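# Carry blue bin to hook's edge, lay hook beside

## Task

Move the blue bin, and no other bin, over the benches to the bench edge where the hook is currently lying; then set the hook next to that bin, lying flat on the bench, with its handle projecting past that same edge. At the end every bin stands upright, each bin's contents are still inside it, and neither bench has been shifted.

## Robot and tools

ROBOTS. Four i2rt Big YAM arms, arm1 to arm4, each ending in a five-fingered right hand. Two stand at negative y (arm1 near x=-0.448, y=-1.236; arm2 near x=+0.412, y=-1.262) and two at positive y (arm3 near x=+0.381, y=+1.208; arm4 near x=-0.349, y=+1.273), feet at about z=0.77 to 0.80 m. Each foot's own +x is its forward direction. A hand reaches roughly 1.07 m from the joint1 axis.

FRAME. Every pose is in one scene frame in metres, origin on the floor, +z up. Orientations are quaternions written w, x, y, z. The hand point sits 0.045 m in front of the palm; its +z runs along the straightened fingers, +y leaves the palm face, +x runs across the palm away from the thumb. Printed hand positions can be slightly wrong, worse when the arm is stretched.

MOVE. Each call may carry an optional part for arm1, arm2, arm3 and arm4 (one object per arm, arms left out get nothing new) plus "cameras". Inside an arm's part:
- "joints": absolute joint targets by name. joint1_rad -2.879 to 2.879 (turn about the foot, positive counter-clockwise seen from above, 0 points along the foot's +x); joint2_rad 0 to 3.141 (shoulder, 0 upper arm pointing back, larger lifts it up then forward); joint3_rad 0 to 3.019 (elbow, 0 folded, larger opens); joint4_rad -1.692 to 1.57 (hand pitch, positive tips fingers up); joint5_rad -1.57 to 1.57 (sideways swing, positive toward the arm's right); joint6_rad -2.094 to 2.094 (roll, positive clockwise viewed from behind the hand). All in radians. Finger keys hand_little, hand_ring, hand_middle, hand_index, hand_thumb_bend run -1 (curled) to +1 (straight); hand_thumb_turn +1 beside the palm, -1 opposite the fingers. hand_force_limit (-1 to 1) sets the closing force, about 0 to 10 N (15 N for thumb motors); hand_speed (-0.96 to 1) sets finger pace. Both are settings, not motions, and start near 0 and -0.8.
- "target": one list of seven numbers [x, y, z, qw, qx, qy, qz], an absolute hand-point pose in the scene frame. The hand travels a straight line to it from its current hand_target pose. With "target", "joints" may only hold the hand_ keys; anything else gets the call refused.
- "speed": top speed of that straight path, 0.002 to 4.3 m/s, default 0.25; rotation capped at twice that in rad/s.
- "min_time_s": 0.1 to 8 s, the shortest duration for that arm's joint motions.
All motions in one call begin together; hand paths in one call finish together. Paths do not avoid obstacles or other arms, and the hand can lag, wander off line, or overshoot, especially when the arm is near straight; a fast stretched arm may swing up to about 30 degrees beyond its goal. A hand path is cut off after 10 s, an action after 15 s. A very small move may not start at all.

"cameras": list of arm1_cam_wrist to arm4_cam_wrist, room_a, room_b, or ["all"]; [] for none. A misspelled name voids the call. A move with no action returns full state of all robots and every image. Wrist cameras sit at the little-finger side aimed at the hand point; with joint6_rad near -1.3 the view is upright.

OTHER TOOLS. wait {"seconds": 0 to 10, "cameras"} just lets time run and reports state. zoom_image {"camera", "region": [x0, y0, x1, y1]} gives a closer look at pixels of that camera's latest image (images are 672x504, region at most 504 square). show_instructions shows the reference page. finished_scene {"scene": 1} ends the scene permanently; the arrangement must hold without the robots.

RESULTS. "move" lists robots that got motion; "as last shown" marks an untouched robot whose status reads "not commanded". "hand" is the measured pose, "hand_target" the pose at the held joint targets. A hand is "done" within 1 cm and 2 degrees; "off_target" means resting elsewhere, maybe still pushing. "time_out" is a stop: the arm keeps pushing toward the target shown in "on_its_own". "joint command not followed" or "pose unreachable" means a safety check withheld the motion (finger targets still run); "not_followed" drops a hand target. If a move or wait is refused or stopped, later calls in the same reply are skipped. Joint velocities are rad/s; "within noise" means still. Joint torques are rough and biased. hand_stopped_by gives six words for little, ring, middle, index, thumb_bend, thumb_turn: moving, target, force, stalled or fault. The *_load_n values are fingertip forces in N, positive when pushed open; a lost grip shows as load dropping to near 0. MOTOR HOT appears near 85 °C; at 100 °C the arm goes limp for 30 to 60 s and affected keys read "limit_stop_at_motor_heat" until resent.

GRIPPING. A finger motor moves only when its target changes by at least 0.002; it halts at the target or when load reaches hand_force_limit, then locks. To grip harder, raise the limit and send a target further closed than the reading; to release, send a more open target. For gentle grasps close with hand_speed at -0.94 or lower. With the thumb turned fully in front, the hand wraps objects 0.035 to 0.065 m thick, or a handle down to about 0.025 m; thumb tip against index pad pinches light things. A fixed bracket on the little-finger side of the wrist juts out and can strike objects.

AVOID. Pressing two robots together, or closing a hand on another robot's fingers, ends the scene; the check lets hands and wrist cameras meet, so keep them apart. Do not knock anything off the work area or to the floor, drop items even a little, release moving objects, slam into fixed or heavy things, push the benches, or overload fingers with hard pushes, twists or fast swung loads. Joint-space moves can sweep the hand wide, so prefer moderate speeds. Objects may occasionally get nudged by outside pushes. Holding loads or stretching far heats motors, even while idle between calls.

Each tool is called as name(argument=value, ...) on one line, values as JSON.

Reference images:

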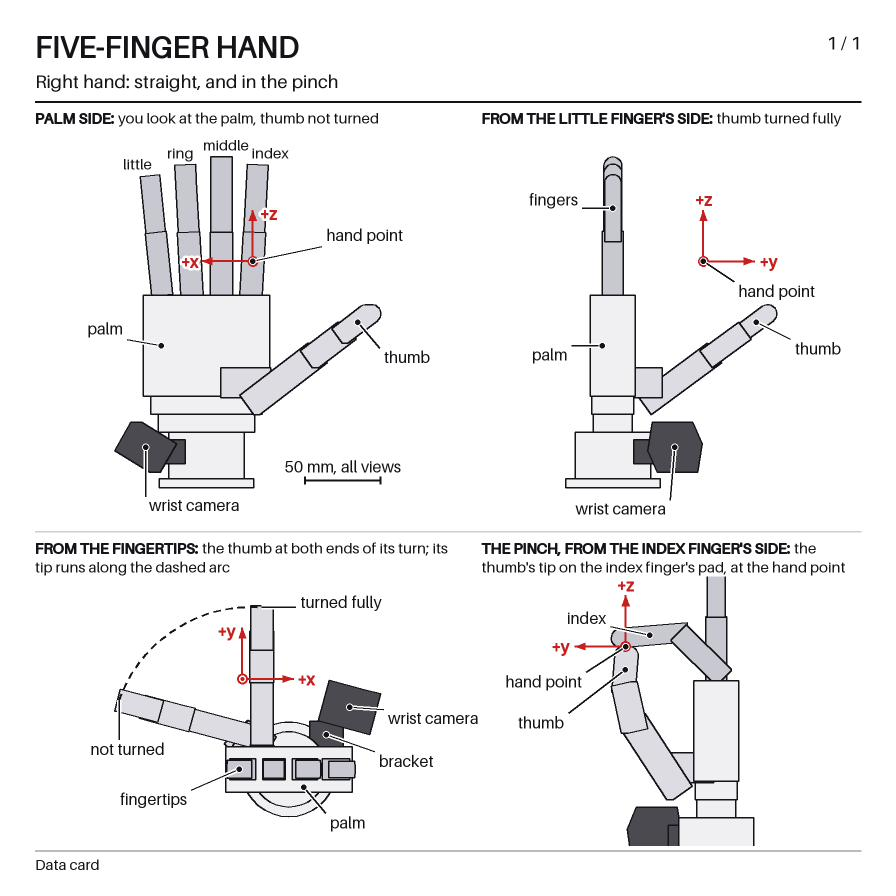

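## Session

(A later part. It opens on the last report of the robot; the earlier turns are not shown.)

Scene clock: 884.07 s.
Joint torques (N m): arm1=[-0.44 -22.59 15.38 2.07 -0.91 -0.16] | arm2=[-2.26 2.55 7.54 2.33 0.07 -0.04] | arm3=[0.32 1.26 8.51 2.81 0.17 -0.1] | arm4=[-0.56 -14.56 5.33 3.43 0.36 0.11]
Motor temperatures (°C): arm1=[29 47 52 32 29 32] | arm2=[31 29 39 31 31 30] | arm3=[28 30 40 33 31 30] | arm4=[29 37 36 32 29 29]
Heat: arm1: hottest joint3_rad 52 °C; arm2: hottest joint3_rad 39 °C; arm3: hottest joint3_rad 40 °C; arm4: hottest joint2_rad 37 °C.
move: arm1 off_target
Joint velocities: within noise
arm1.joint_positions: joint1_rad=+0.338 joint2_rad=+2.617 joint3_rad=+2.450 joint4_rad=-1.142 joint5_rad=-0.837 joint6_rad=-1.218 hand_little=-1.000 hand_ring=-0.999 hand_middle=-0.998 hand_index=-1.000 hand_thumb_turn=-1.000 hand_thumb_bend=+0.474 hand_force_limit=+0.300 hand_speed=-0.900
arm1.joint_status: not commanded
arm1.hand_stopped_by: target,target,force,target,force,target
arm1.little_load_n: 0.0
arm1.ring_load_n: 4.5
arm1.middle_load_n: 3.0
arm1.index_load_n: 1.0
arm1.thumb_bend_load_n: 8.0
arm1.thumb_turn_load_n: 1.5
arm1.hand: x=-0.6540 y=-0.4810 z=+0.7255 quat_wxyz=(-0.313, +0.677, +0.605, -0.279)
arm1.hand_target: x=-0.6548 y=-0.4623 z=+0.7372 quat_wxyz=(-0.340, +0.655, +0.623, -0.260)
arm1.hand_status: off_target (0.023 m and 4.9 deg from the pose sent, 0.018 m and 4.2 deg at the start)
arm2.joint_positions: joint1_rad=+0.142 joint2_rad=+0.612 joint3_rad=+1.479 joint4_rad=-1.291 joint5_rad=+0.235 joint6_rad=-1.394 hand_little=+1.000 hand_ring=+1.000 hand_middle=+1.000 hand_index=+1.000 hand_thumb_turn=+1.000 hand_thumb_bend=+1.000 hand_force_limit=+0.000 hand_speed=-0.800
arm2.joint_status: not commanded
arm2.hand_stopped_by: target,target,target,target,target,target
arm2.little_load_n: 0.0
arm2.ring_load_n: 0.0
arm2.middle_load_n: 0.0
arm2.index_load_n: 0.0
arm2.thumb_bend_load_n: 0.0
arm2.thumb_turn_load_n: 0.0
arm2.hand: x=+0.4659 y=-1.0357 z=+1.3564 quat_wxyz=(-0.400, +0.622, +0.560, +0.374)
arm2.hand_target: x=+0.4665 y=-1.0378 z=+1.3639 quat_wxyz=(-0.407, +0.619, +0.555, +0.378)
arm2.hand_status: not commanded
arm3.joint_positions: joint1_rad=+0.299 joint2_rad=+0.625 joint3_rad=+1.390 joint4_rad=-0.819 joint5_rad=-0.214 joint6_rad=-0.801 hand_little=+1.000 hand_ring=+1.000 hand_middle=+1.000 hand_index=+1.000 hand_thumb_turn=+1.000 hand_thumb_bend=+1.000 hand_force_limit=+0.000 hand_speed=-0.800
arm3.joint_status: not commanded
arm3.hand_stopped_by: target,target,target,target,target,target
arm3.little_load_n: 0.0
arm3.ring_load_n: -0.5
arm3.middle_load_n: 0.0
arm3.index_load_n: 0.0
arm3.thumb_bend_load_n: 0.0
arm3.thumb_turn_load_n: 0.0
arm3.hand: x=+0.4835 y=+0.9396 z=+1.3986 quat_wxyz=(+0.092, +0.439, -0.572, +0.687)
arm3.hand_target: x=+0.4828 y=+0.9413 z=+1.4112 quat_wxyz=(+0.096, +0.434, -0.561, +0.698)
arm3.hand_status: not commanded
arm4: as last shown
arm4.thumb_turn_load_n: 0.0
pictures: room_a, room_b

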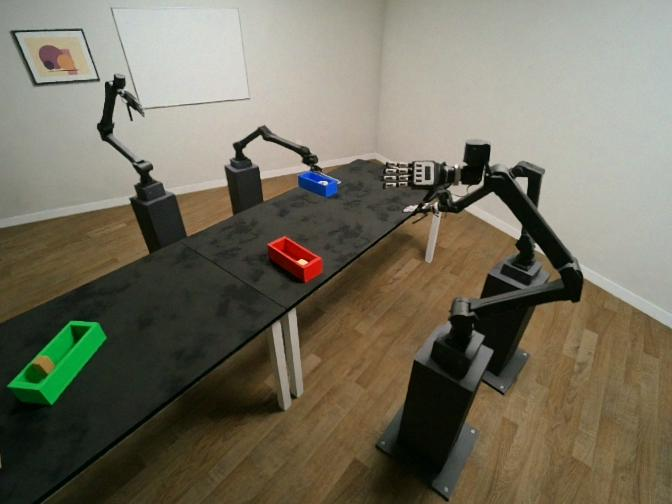

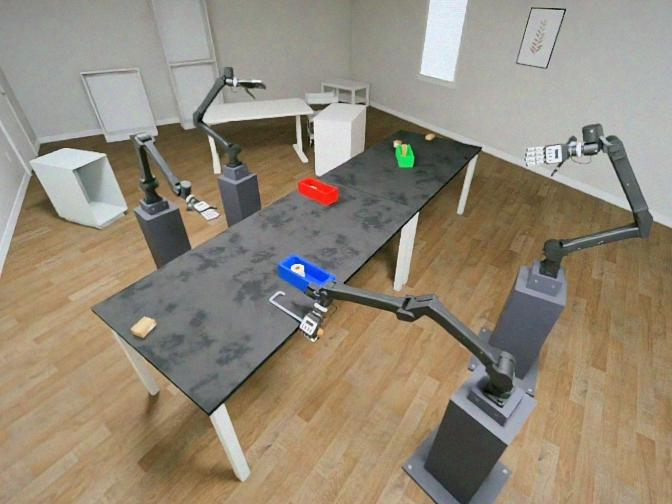

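move(arm1={"target": [-0.655, -0.463, 0.732, 0.3360, -0.6575, -0.6215, 0.2655], "speed": 0.05}, cameras=["room_b", "room_a"])

zoom_image(camera="room_b", region=[250, 270, 340, 350])

zoom_image(camera="room_a", region=[305, 155, 355, 200])

Scene clock: 887.37 s.
Joint torques (N m): arm1=[-0.15 -22.01 15.98 1.77 -1.02 -0.15] | arm2=[-2.02 2.43 7.45 2.36 0.07 -0.05] | arm3=[0.09 1.9 8.88 2.61 0.16 -0.07] | arm4=[-0.38 -14.39 5.44 3.48 0.36 0.09]
Motor temperatures (°C): arm1=[29 47 53 32 29 32] | arm2=[31 29 39 31 31 30] | arm3=[28 30 40 33 31 30] | arm4=[29 37 36 32 29 29]
Heat: arm1: hottest joint3_rad 53 °C; arm2: hottest joint3_rad 39 °C; arm3: hottest joint3_rad 40 °C; arm4: hottest joint2_rad 37 °C.
move: arm1 off_target
Joint velocities: within noise
arm1.joint_positions: joint1_rad=+0.338 joint2_rad=+2.617 joint3_rad=+2.450 joint4_rad=-1.142 joint5_rad=-0.837 joint6_rad=-1.218 hand_little=-1.000 hand_ring=-0.999 hand_middle=-0.998 hand_index=-1.000 hand_thumb_turn=-1.000 hand_thumb_bend=+0.474 hand_force_limit=+0.300 hand_speed=-0.900
arm1.joint_status: not commanded
arm1.hand_stopped_by: target,target,force,target,force,target
arm1.little_load_n: 0.0
arm1.ring_load_n: 4.5
arm1.middle_load_n: 3.0
arm1.index_load_n: 1.0
arm1.thumb_bend_load_n: 8.0
arm1.thumb_turn_load_n: 1.5
arm1.hand: x=-0.6540 y=-0.4810 z=+0.7255 quat_wxyz=(-0.313, +0.677, +0.605, -0.279)
arm1.hand_target: x=-0.6549 y=-0.4640 z=+0.7323 quat_wxyz=(-0.336, +0.657, +0.621, -0.264)
arm1.hand_status: off_target (0.019 m and 4.2 deg from the pose sent, 0.019 m and 4.2 deg at the start)
arm2, arm3, arm4: as last shown
arm3.ring_load_n: 0.0
pictures: room_a, room_b

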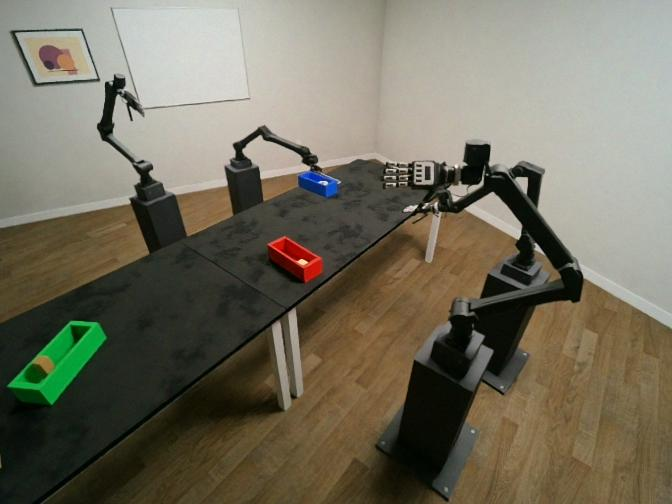

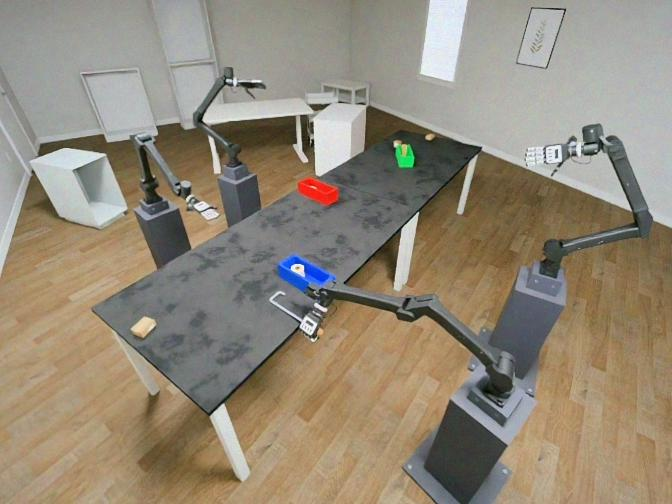

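Scaled by 5.600 from the camera's image (finer frame: 960x720).

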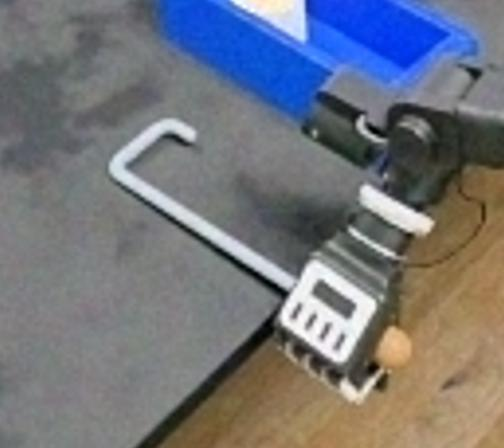

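Scaled by 10.080 from the camera's image (finer frame: 960x720).

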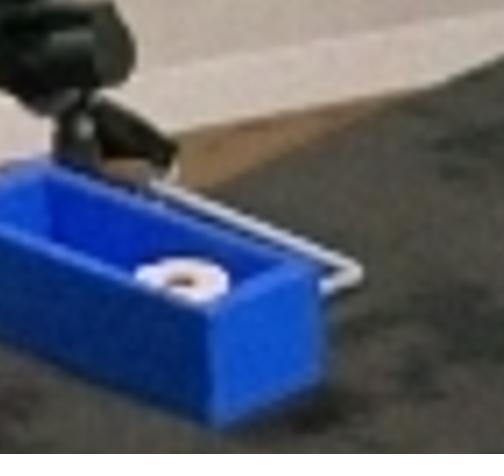

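move(arm1={"target": [-0.655, -0.465, 0.722, 0.3320, -0.6595, -0.6200, 0.2690], "speed": 0.05}, cameras=["room_b", "room_a"])

zoom_image(camera="room_b", region=[250, 270, 340, 350])

zoom_image(camera="room_a", region=[305, 155, 355, 200])

Scene clock: 889.57 s.
Joint torques (N m): arm1=[-0.21 -21.25 15.92 1.8 -1.06 -0.08] | arm2=[-2.2 2.02 7.62 2.45 0.06 -0.03] | arm3=[0.91 1.55 8.7 2.52 0.14 -0.11] | arm4=[-0.62 -14.27 5.39 3.49 0.36 0.07]
Motor temperatures (°C): arm1=[29 47 53 32 29 32] | arm2=[31 29 39 31 31 30] | arm3=[28 30 40 33 31 30] | arm4=[29 37 36 32 29 29]
Heat: arm1: hottest joint3_rad 53 °C; arm2: hottest joint3_rad 39 °C; arm3: hottest joint3_rad 40 °C; arm4: hottest joint2_rad 37 °C.
move: arm1 off_target
Joint velocities: within noise
arm1.joint_positions: joint1_rad=+0.338 joint2_rad=+2.620 joint3_rad=+2.450 joint4_rad=-1.142 joint5_rad=-0.837 joint6_rad=-1.226 hand_little=-1.000 hand_ring=-0.999 hand_middle=-0.998 hand_index=-1.000 hand_thumb_turn=-1.000 hand_thumb_bend=+0.474 hand_force_limit=+0.300 hand_speed=-0.900
arm1.joint_status: not commanded
arm1.hand_stopped_by: target,target,force,target,force,target
arm1.little_load_n: 0.0
arm1.ring_load_n: 4.0
arm1.middle_load_n: 2.5
arm1.index_load_n: 1.0
arm1.thumb_bend_load_n: 8.0
arm1.thumb_turn_load_n: 1.5
arm1.hand: x=-0.6537 y=-0.4811 z=+0.7231 quat_wxyz=(-0.313, +0.675, +0.607, -0.279)
arm1.hand_target: x=-0.6549 y=-0.4660 z=+0.7223 quat_wxyz=(-0.332, +0.659, +0.619, -0.268)
arm1.hand_status: off_target (0.016 m and 3.3 deg from the pose sent, 0.016 m and 3.6 deg at the start)
arm2, arm3, arm4: as last shown
pictures: room_a, room_b

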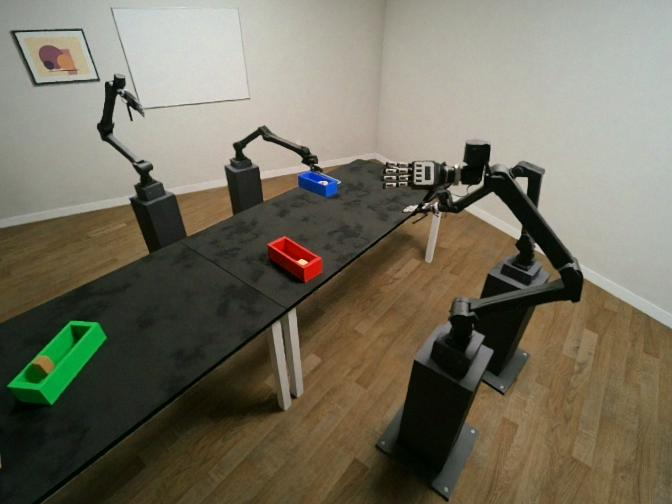

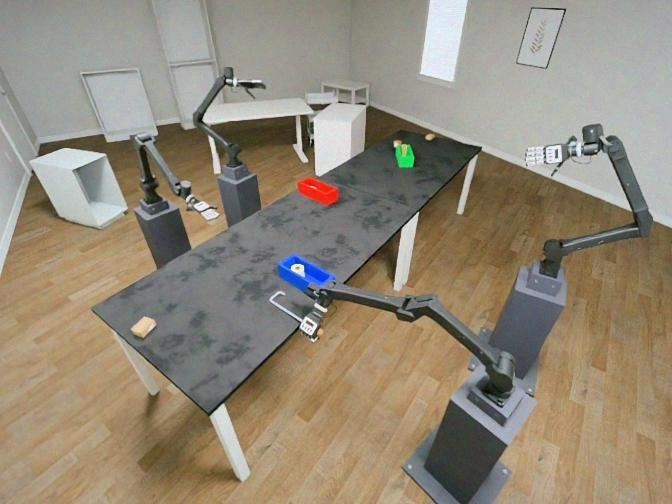

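Scaled by 5.600 from the camera's image (finer frame: 960x720).

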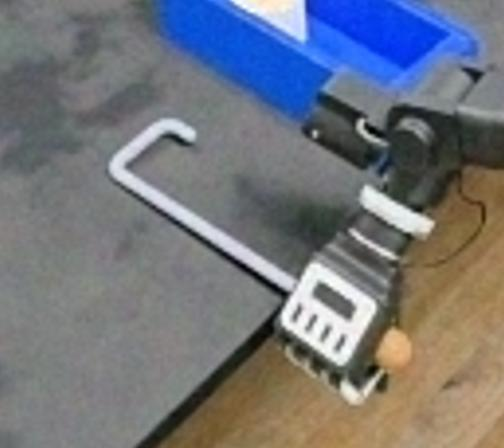

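Scaled by 10.080 from the camera's image (finer frame: 960x720).

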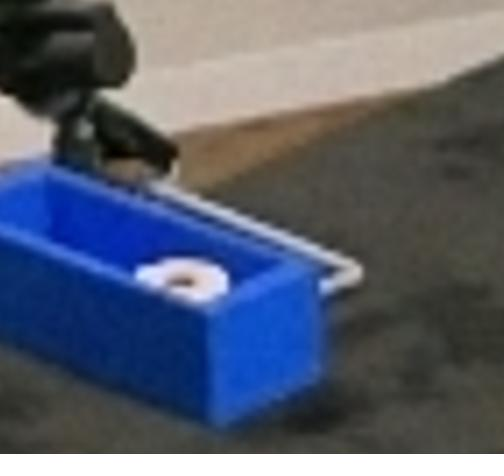

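move(arm1={"target": [-0.655, -0.468, 0.712, 0.3280, -0.6615, -0.6185, 0.2725], "speed": 0.05}, cameras=["room_b", "room_a"])

zoom_image(camera="room_b", region=[250, 270, 340, 350])

zoom_image(camera="room_a", region=[305, 155, 355, 200])

Scene clock: 893.23 s.
Joint torques (N m): arm1=[-0.03 -21.25 15.12 1.85 -1.12 -0.04] | arm2=[-2.26 2.14 7.54 2.36 0.05 -0.03] | arm3=[0.09 2.32 8.81 2.67 0.13 -0.1] | arm4=[-0.44 -14.39 5.46 3.43 0.32 0.09]
Motor temperatures (°C): arm1=[29 47 53 32 29 31] | arm2=[31 29 39 31 31 30] | arm3=[28 30 40 33 31 30] | arm4=[29 37 36 32 29 29]
Heat: arm1: hottest joint3_rad 53 °C; arm2: hottest joint3_rad 39 °C; arm3: hottest joint3_rad 40 °C; arm4: hottest joint2_rad 37 °C.
move: arm1 off_target
Joint velocities: within noise
arm1.joint_positions: joint1_rad=+0.336 joint2_rad=+2.626 joint3_rad=+2.450 joint4_rad=-1.137 joint5_rad=-0.837 joint6_rad=-1.233 hand_little=-1.000 hand_ring=-0.999 hand_middle=-0.998 hand_index=-1.000 hand_thumb_turn=-1.000 hand_thumb_bend=+0.474 hand_force_limit=+0.300 hand_speed=-0.900
arm1.joint_status: not commanded
arm1.hand_stopped_by: target,target,force,target,force,target
arm1.little_load_n: 0.0
arm1.ring_load_n: 4.0
arm1.middle_load_n: 3.0
arm1.index_load_n: 1.0
arm1.thumb_bend_load_n: 7.5
arm1.thumb_turn_load_n: 2.0
arm1.hand: x=-0.6524 y=-0.4801 z=+0.7184 quat_wxyz=(-0.314, +0.673, +0.609, -0.278)
arm1.hand_target: x=-0.6537 y=-0.4686 z=+0.7120 quat_wxyz=(-0.328, +0.661, +0.617, -0.271)
arm1.hand_status: off_target (0.014 m and 2.4 deg from the pose sent, 0.017 m and 2.7 deg at the start)
arm2, arm3, arm4: as last shown
arm2.ring_load_n: 0.5
pictures: room_a, room_b

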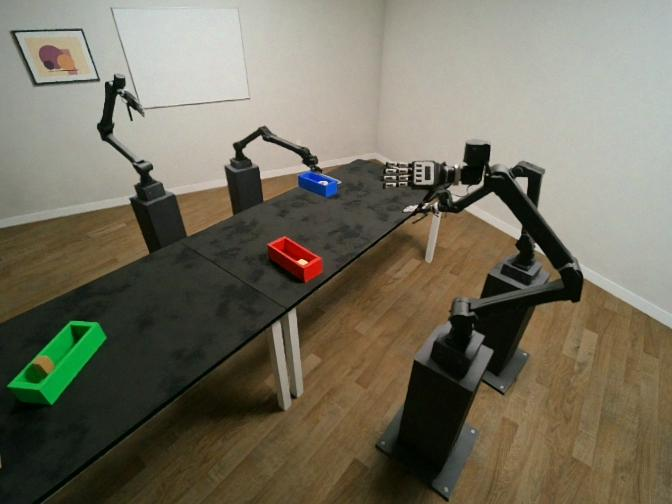

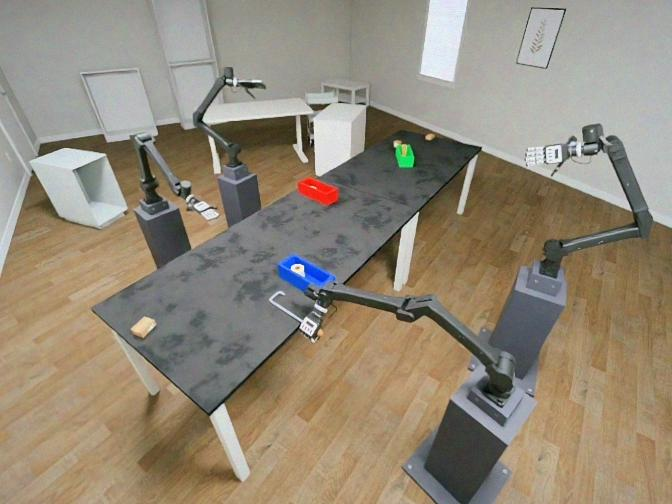

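Scaled by 5.600 from the camera's image (finer frame: 960x720).

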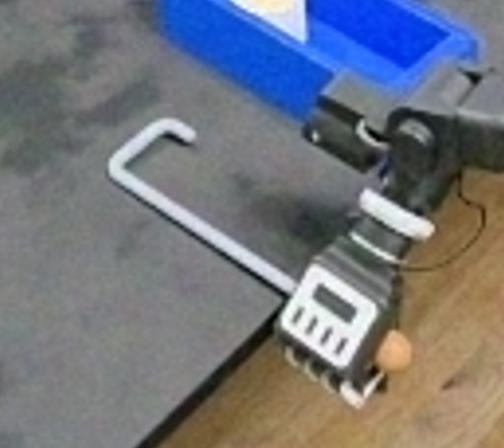

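Scaled by 10.080 from the camera's image (finer frame: 960x720).

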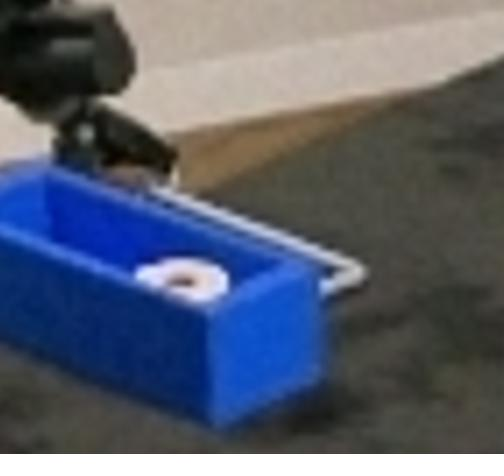

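zoom_image(camera="room_b", region=[264, 284, 314, 334])

Scaled by 10.080 from the camera's image (finer frame: 960x720).

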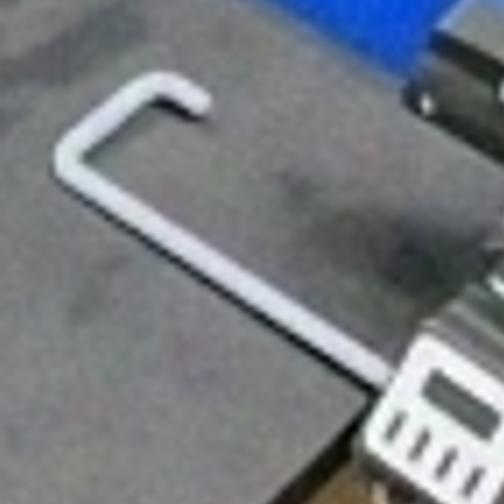

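move(arm1={"target": [-0.657, -0.469, 0.711, 0.3440, -0.6537, -0.6082, 0.2882], "speed": 0.05}, cameras=["room_b", "room_a"])

zoom_image(camera="room_b", region=[264, 284, 314, 334])

zoom_image(camera="room_a", region=[315, 160, 355, 195])

Scene clock: 908.17 s.
Joint torques (N m): arm1=[-0.56 -22.01 12.18 2.28 -1.25 0.08] | arm2=[-2.32 2.2 7.57 2.4 0.05 -0.04] | arm3=[1.03 1.9 8.83 2.61 0.18 -0.07] | arm4=[-0.38 -14.39 5.42 3.4 0.35 0.09]
Motor temperatures (°C): arm1=[29 46 53 32 30 31] | arm2=[31 29 39 31 31 30] | arm3=[28 30 41 33 31 30] | arm4=[29 37 36 32 29 29]
Heat: arm1: hottest joint3_rad 53 °C; arm2: hottest joint3_rad 39 °C; arm3: hottest joint3_rad 41 °C; arm4: hottest joint2_rad 37 °C.
move: arm1 done
Joint velocities: within noise
arm1.joint_positions: joint1_rad=+0.331 joint2_rad=+2.634 joint3_rad=+2.450 joint4_rad=-1.105 joint5_rad=-0.885 joint6_rad=-1.233 hand_little=-1.000 hand_ring=-0.999 hand_middle=-0.998 hand_index=-1.000 hand_thumb_turn=-1.000 hand_thumb_bend=+0.474 hand_force_limit=+0.300 hand_speed=-0.900
arm1.joint_status: not commanded
arm1.hand_stopped_by: target,target,force,target,force,target
arm1.little_load_n: 0.0
arm1.ring_load_n: 4.0
arm1.middle_load_n: 2.5
arm1.index_load_n: 1.0
arm1.thumb_bend_load_n: 7.5
arm1.thumb_turn_load_n: 2.0
arm1.hand: x=-0.6571 y=-0.4754 z=+0.7184 quat_wxyz=(-0.334, +0.661, +0.607, -0.290)
arm1.hand_target: x=-0.6544 y=-0.4688 z=+0.7110 quat_wxyz=(-0.345, +0.655, +0.608, -0.288)
arm1.hand_status: done (0.010 m and 1.5 deg from the pose sent, 0.014 m and 4.3 deg at the start)
arm2, arm3, arm4: as last shown
arm2.ring_load_n: 0.0
arm4.index_load_n: -0.5
pictures: room_a, room_b

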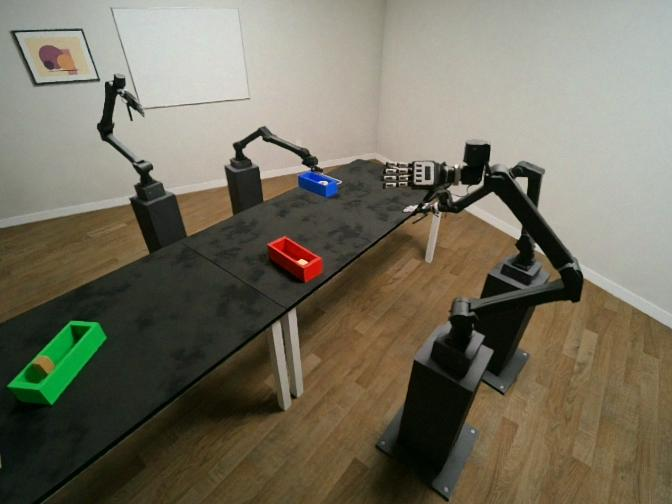

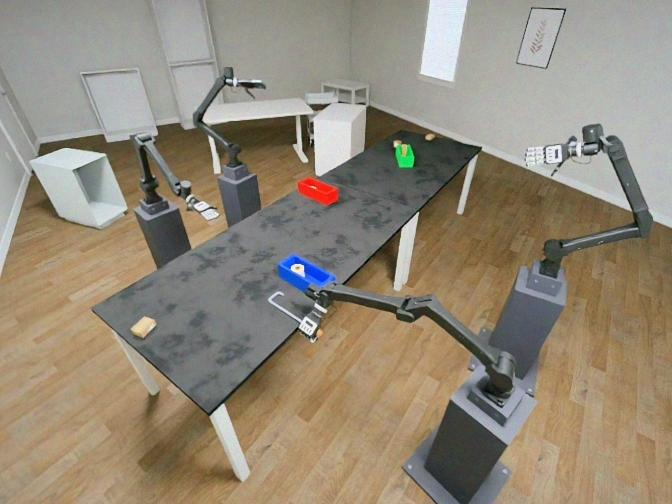

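Scaled by 10.080 from the camera's image (finer frame: 960x720).

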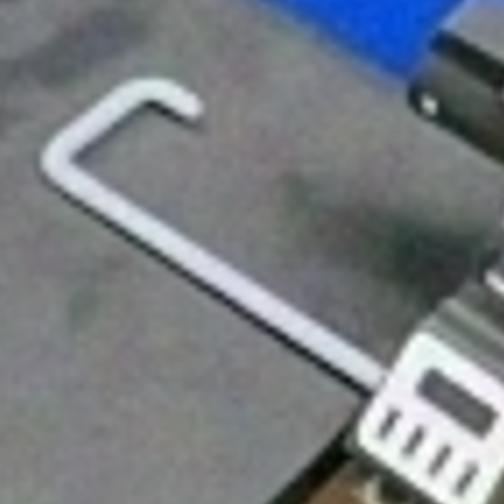

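Scaled by 12.600 from the camera's image (finer frame: 960x720).

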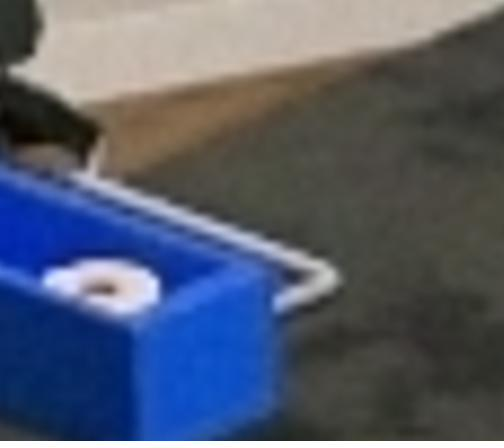

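move(arm1={"target": [-0.655, -0.483, 0.711, 0.3440, -0.6537, -0.6082, 0.2882], "speed": 0.05}, cameras=["room_b", "room_a"])

zoom_image(camera="room_b", region=[264, 284, 314, 334])

zoom_image(camera="room_b", region=[285, 280, 345, 350])

Scene clock: 925.13 s.
Joint torques (N m): arm1=[-0.32 -23.53 9.85 1.77 -0.83 0.06] | arm2=[-2.14 2.08 7.6 2.32 0.05 -0.05] | arm3=[0.03 2.37 8.68 2.5 0.1 -0.08] | arm4=[-0.32 -14.92 5.35 3.55 0.31 0.11]
Motor temperatures (°C): arm1=[29 47 51 32 30 31] | arm2=[31 29 39 31 31 30] | arm3=[28 30 41 33 31 30] | arm4=[29 36 36 32 29 29]
Heat: arm1: hottest joint3_rad 51 °C; arm2: hottest joint3_rad 39 °C; arm3: hottest joint3_rad 41 °C; arm4: hottest joint2_rad 36 °C.
move: arm1 done
Joint velocities: within noise
arm1.joint_positions: joint1_rad=+0.330 joint2_rad=+2.593 joint3_rad=+2.349 joint4_rad=-1.033 joint5_rad=-0.896 joint6_rad=-1.233 hand_little=-1.000 hand_ring=-0.999 hand_middle=-0.998 hand_index=-1.000 hand_thumb_turn=-1.000 hand_thumb_bend=+0.474 hand_force_limit=+0.300 hand_speed=-0.900
arm1.joint_status: not commanded
arm1.hand_stopped_by: target,target,force,target,force,target
arm1.little_load_n: 0.0
arm1.ring_load_n: 4.0
arm1.middle_load_n: 2.5
arm1.index_load_n: 1.5
arm1.thumb_bend_load_n: 8.0
arm1.thumb_turn_load_n: 2.0
arm1.hand: x=-0.6568 y=-0.4830 z=+0.7126 quat_wxyz=(-0.341, +0.657, +0.607, -0.290)
arm1.hand_target: x=-0.6538 y=-0.4830 z=+0.7111 quat_wxyz=(-0.344, +0.655, +0.608, -0.288)
arm1.hand_status: done (0.002 m and 0.6 deg from the pose sent, 0.011 m and 1.5 deg at the start)
arm2, arm3: as last shown
arm4.joint_positions: joint1_rad=+0.122 joint2_rad=+1.726 joint3_rad=+0.916 joint4_rad=+0.505 joint5_rad=-0.013 joint6_rad=+0.011 hand_little=+1.000 hand_ring=+1.000 hand_middle=+1.000 hand_index=+1.000 hand_thumb_turn=+1.000 hand_thumb_bend=+1.000 hand_force_limit=+0.000 hand_speed=-0.800
arm4.joint_status: not commanded
arm4.hand_stopped_by: target,target,target,target,target,target
arm4.little_load_n: 0.0
arm4.ring_load_n: 0.0
arm4.middle_load_n: 0.0
arm4.index_load_n: 0.0
arm4.thumb_bend_load_n: 0.0
arm4.thumb_turn_load_n: -0.5
arm4.hand: x=-0.3166 y=+0.6243 z=+0.8472 quat_wxyz=(-0.001, +0.003, -0.807, +0.590)
arm4.hand_target: x=-0.3178 y=+0.6208 z=+0.8659 quat_wxyz=(+0.000, +0.000, -0.793, +0.609)
arm4.hand_status: not commanded
pictures: room_a, room_b

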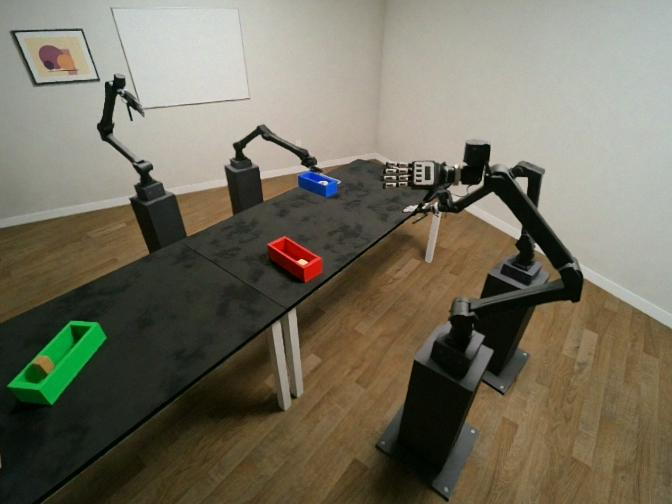

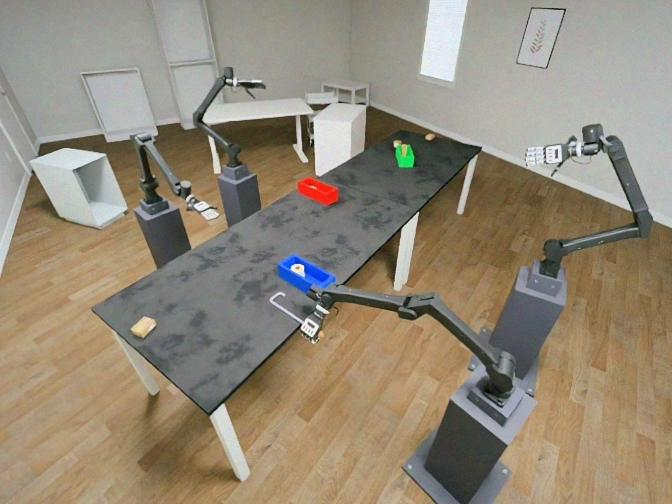

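Scaled by 10.080 from the camera's image (finer frame: 960x720).

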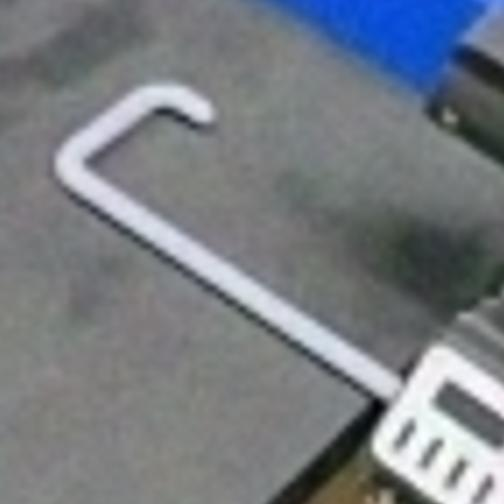

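Scaled by 7.200 from the camera's image (finer frame: 960x720).

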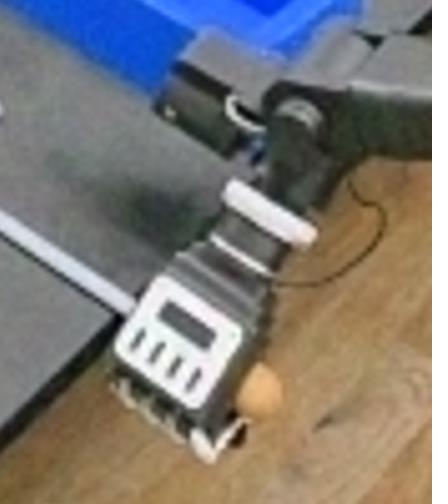

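move(arm1={"joints": {"hand_thumb_bend": 0.75, "hand_index": -0.6, "hand_middle": -0.6, "hand_ring": -0.6, "hand_little": -0.7, "hand_speed": -0.9}}, cameras=["room_b", "room_a"])

zoom_image(camera="room_b", region=[264, 284, 314, 334])

zoom_image(camera="room_b", region=[285, 280, 345, 350])

Scene clock: 930.67 s.
Joint torques (N m): arm1=[-0.32 -23.36 9.76 1.87 -0.83 0.07] | arm2=[-1.96 2.49 7.47 2.37 0.06 -0.06] | arm3=[0.62 2.49 8.9 2.82 0.16 -0.06] | arm4=[-0.26 -14.39 5.38 3.45 0.35 0.1]
Motor temperatures (°C): arm1=[29 47 51 32 30 31] | arm2=[31 29 39 31 31 30] | arm3=[28 30 41 33 31 30] | arm4=[29 36 35 32 29 29]
Heat: arm1: hottest joint3_rad 51 °C; arm2: hottest joint3_rad 39 °C; arm3: hottest joint3_rad 41 °C; arm4: hottest joint2_rad 36 °C.
move: arm1 done
Joint velocities: within noise
arm1.joint_positions: joint1_rad=+0.333 joint2_rad=+2.591 joint3_rad=+2.349 joint4_rad=-1.033 joint5_rad=-0.896 joint6_rad=-1.233 hand_little=-0.700 hand_ring=-0.600 hand_middle=-0.600 hand_index=-0.600 hand_thumb_turn=-1.000 hand_thumb_bend=+0.750 hand_force_limit=+0.300 hand_speed=-0.900
arm1.joint_status: all done
arm1.hand_stopped_by: target,target,target,target,target,target
arm1.little_load_n: 0.0
arm1.ring_load_n: 0.0
arm1.middle_load_n: 0.0
arm1.index_load_n: 0.0
arm1.thumb_bend_load_n: 0.0
arm1.thumb_turn_load_n: 0.0
arm1.hand: x=-0.6591 y=-0.4832 z=+0.7137 quat_wxyz=(-0.341, +0.656, +0.608, -0.290)
arm1.hand_target: x=-0.6562 y=-0.4834 z=+0.7117 quat_wxyz=(-0.344, +0.653, +0.609, -0.289)
arm1.hand_status: not commanded
arm2, arm3, arm4: as last shown
arm2.ring_load_n: -0.5
arm4.little_load_n: 0.5
pictures: room_a, room_b

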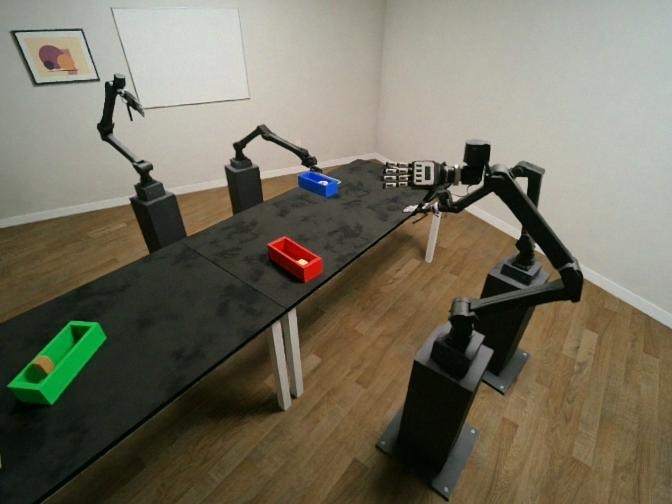

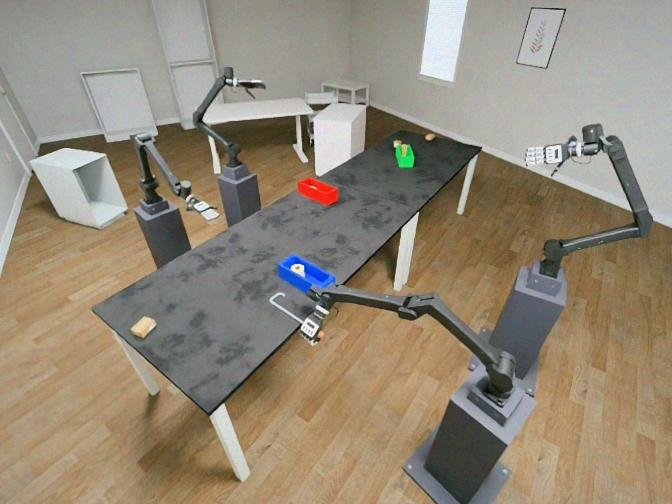

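Scaled by 10.080 from the camera's image (finer frame: 960x720).

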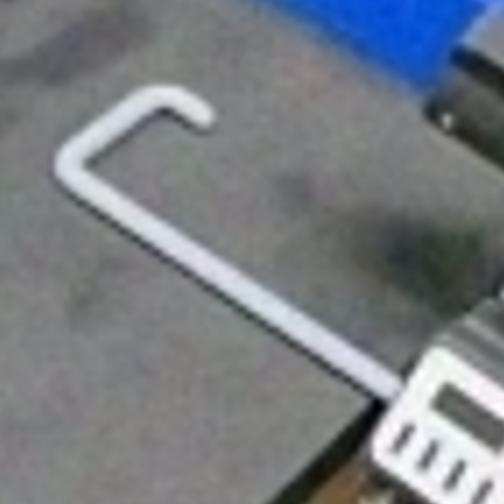

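Scaled by 7.200 from the camera's image (finer frame: 960x720).

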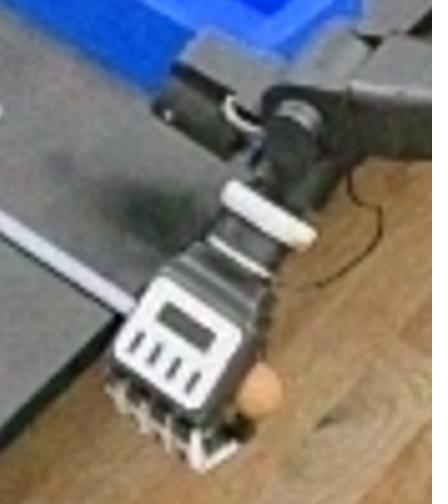

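move(arm1={"joints": {"hand_thumb_bend": 1.0, "hand_index": 0.2, "hand_middle": 0.2, "hand_ring": 0.2, "hand_little": 0.1, "hand_speed": -0.7}}, cameras=["room_b", "room_a", "arm1_cam_wrist"])

zoom_image(camera="room_b", region=[285, 280, 345, 350])

Scene clock: 933.37 s.
Joint torques (N m): arm1=[-0.32 -23.47 9.81 1.91 -0.83 0.05] | arm2=[-2.32 2.67 7.54 2.37 0.04 -0.04] | arm3=[0.97 2.08 8.8 2.48 0.17 -0.05] | arm4=[-0.56 -14.51 5.38 3.41 0.37 0.11]
Motor temperatures (°C): arm1=[29 47 50 32 30 31] | arm2=[31 29 39 31 31 30] | arm3=[28 30 41 33 31 30] | arm4=[29 36 35 32 29 29]
Heat: arm1: hottest joint3_rad 50 °C; arm2: hottest joint3_rad 39 °C; arm3: hottest joint3_rad 41 °C; arm4: hottest joint2_rad 36 °C.
move: arm1 done
Joint velocities: within noise
arm1.joint_positions: joint1_rad=+0.333 joint2_rad=+2.591 joint3_rad=+2.349 joint4_rad=-1.033 joint5_rad=-0.896 joint6_rad=-1.233 hand_little=+0.100 hand_ring=+0.200 hand_middle=+0.200 hand_index=+0.200 hand_thumb_turn=-1.000 hand_thumb_bend=+1.000 hand_force_limit=+0.300 hand_speed=-0.700
arm1.joint_status: all done
arm1.hand_stopped_by: target,target,target,target,target,target
arm1.little_load_n: 0.0
arm1.ring_load_n: 0.0
arm1.middle_load_n: 0.0
arm1.index_load_n: 0.0
arm1.thumb_bend_load_n: 0.0
arm1.thumb_turn_load_n: 0.0
arm1.hand: x=-0.6591 y=-0.4832 z=+0.7137 quat_wxyz=(-0.341, +0.656, +0.608, -0.290)
arm1.hand_target: x=-0.6562 y=-0.4834 z=+0.7117 quat_wxyz=(-0.344, +0.653, +0.609, -0.289)
arm1.hand_status: not commanded
arm2, arm3, arm4: as last shown
arm2.ring_load_n: 0.0
arm4.little_load_n: 0.0
arm4.thumb_turn_load_n: 0.0
pictures: arm1_cam_wrist, room_a, room_b

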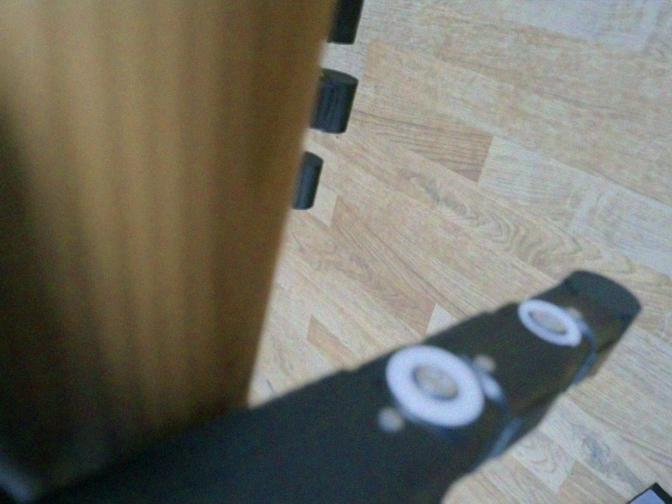

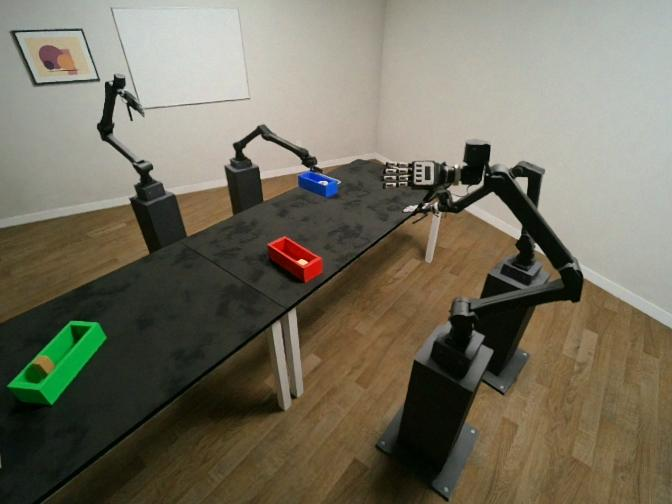

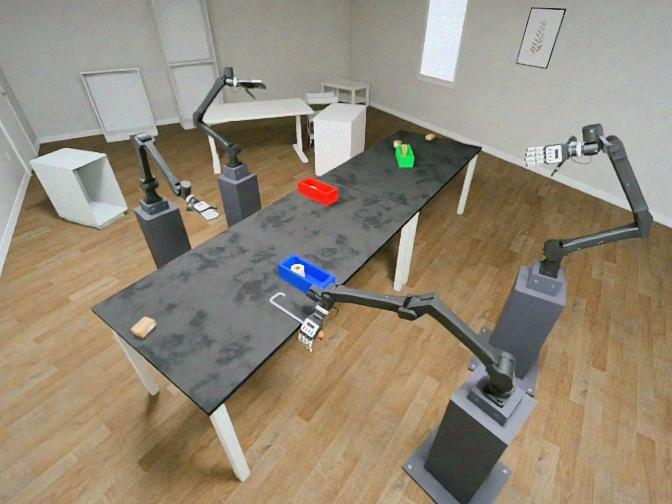

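Scaled by 7.200 from the camera's image (finer frame: 960x720).

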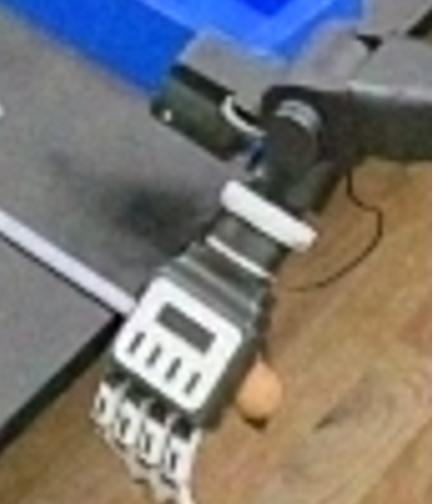

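move(arm1={"target": [-0.657, -0.484, 0.760, 0.3440, -0.6530, -0.6090, 0.2890], "speed": 0.08}, cameras=["room_b", "room_a"])

zoom_image(camera="room_b", region=[255, 280, 345, 360])

Scene clock: 936.77 s.
Joint torques (N m): arm1=[-0.15 -22.36 13.57 0.73 -0.85 0.1] | arm2=[-2.26 2.32 7.62 2.35 0.08 -0.03] | arm3=[0.21 2.9 8.87 2.71 0.13 -0.12] | arm4=[-0.56 -14.33 5.37 3.44 0.34 0.09]
Motor temperatures (°C): arm1=[29 48 50 32 30 31] | arm2=[31 29 39 31 31 30] | arm3=[28 30 41 33 31 30] | arm4=[29 36 35 32 29 29]
Heat: arm1: hottest joint3_rad 50 °C; arm2: hottest joint3_rad 39 °C; arm3: hottest joint3_rad 41 °C; arm4: hottest joint2_rad 36 °C.
move: arm1 off_target
Joint velocities: within noise
arm1.joint_positions: joint1_rad=+0.336 joint2_rad=+2.544 joint3_rad=+2.349 joint4_rad=-1.090 joint5_rad=-0.896 joint6_rad=-1.233 hand_little=+0.100 hand_ring=+0.200 hand_middle=+0.200 hand_index=+0.200 hand_thumb_turn=-1.000 hand_thumb_bend=+1.000 hand_force_limit=+0.300 hand_speed=-0.700
arm1.joint_status: not commanded
arm1.hand_stopped_by: target,target,target,target,target,target
arm1.little_load_n: 0.0
arm1.ring_load_n: 0.0
arm1.middle_load_n: 0.0
arm1.index_load_n: 0.0
arm1.thumb_bend_load_n: 0.0
arm1.thumb_turn_load_n: 0.0
arm1.hand: x=-0.6609 y=-0.4895 z=+0.7481 quat_wxyz=(-0.337, +0.656, +0.608, -0.294)
arm1.hand_target: x=-0.6594 y=-0.4843 z=+0.7596 quat_wxyz=(-0.344, +0.653, +0.610, -0.290)
arm1.hand_status: off_target (0.014 m and 1.0 deg from the pose sent, 0.046 m and 0.5 deg at the start)
arm2.joint_positions: joint1_rad=+0.142 joint2_rad=+0.612 joint3_rad=+1.479 joint4_rad=-1.291 joint5_rad=+0.235 joint6_rad=-1.394 hand_little=+1.000 hand_ring=+1.000 hand_middle=+1.000 hand_index=+1.000 hand_thumb_turn=+1.000 hand_thumb_bend=+1.000 hand_force_limit=+0.000 hand_speed=-0.800
arm2.joint_status: not commanded
arm2.hand_stopped_by: target,target,target,target,target,target
arm2.little_load_n: 0.0
arm2.ring_load_n: 0.0
arm2.middle_load_n: 0.0
arm2.index_load_n: 0.0
arm2.thumb_bend_load_n: 0.0
arm2.thumb_turn_load_n: 0.0
arm2.hand: x=+0.4659 y=-1.0357 z=+1.3564 quat_wxyz=(-0.400, +0.622, +0.560, +0.374)
arm2.hand_target: x=+0.4665 y=-1.0378 z=+1.3639 quat_wxyz=(-0.407, +0.619, +0.555, +0.378)
arm2.hand_status: not commanded
arm3.joint_positions: joint1_rad=+0.299 joint2_rad=+0.625 joint3_rad=+1.390 joint4_rad=-0.819 joint5_rad=-0.214 joint6_rad=-0.801 hand_little=+1.000 hand_ring=+1.000 hand_middle=+1.000 hand_index=+1.000 hand_thumb_turn=+1.000 hand_thumb_bend=+1.000 hand_force_limit=+0.000 hand_speed=-0.800
arm3.joint_status: not commanded
arm3.hand_stopped_by: target,target,target,target,target,target
arm3.little_load_n: 0.0
arm3.ring_load_n: 0.0
arm3.middle_load_n: 0.0
arm3.index_load_n: 0.0
arm3.thumb_bend_load_n: 0.0
arm3.thumb_turn_load_n: 0.0
arm3.hand: x=+0.4835 y=+0.9396 z=+1.3986 quat_wxyz=(+0.092, +0.439, -0.572, +0.687)
arm3.hand_target: x=+0.4828 y=+0.9413 z=+1.4112 quat_wxyz=(+0.096, +0.434, -0.561, +0.698)
arm3.hand_status: not commanded
arm4: as last shown
arm4.thumb_turn_load_n: -0.5
pictures: room_a, room_b

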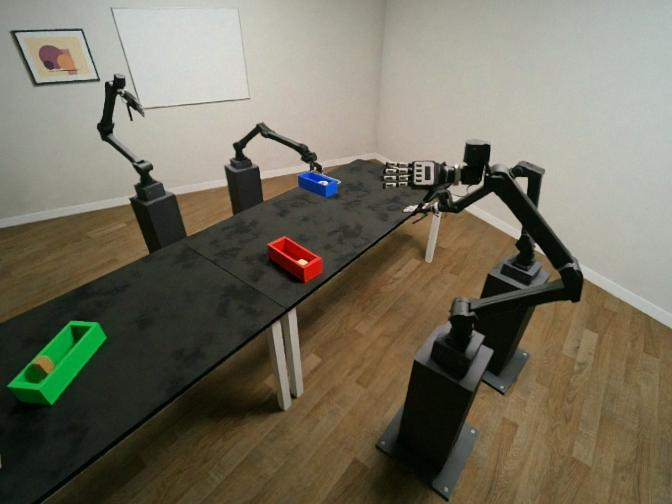

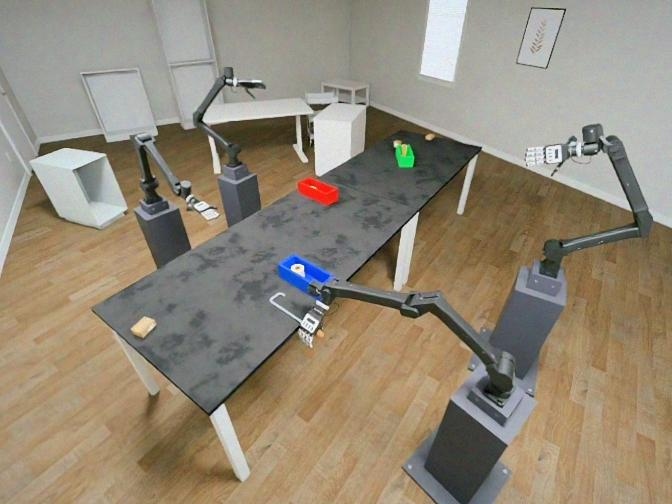

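Scaled by 5.600 from the camera's image (finer frame: 960x720).

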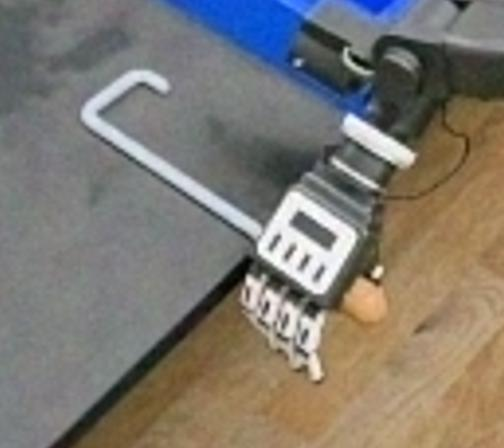

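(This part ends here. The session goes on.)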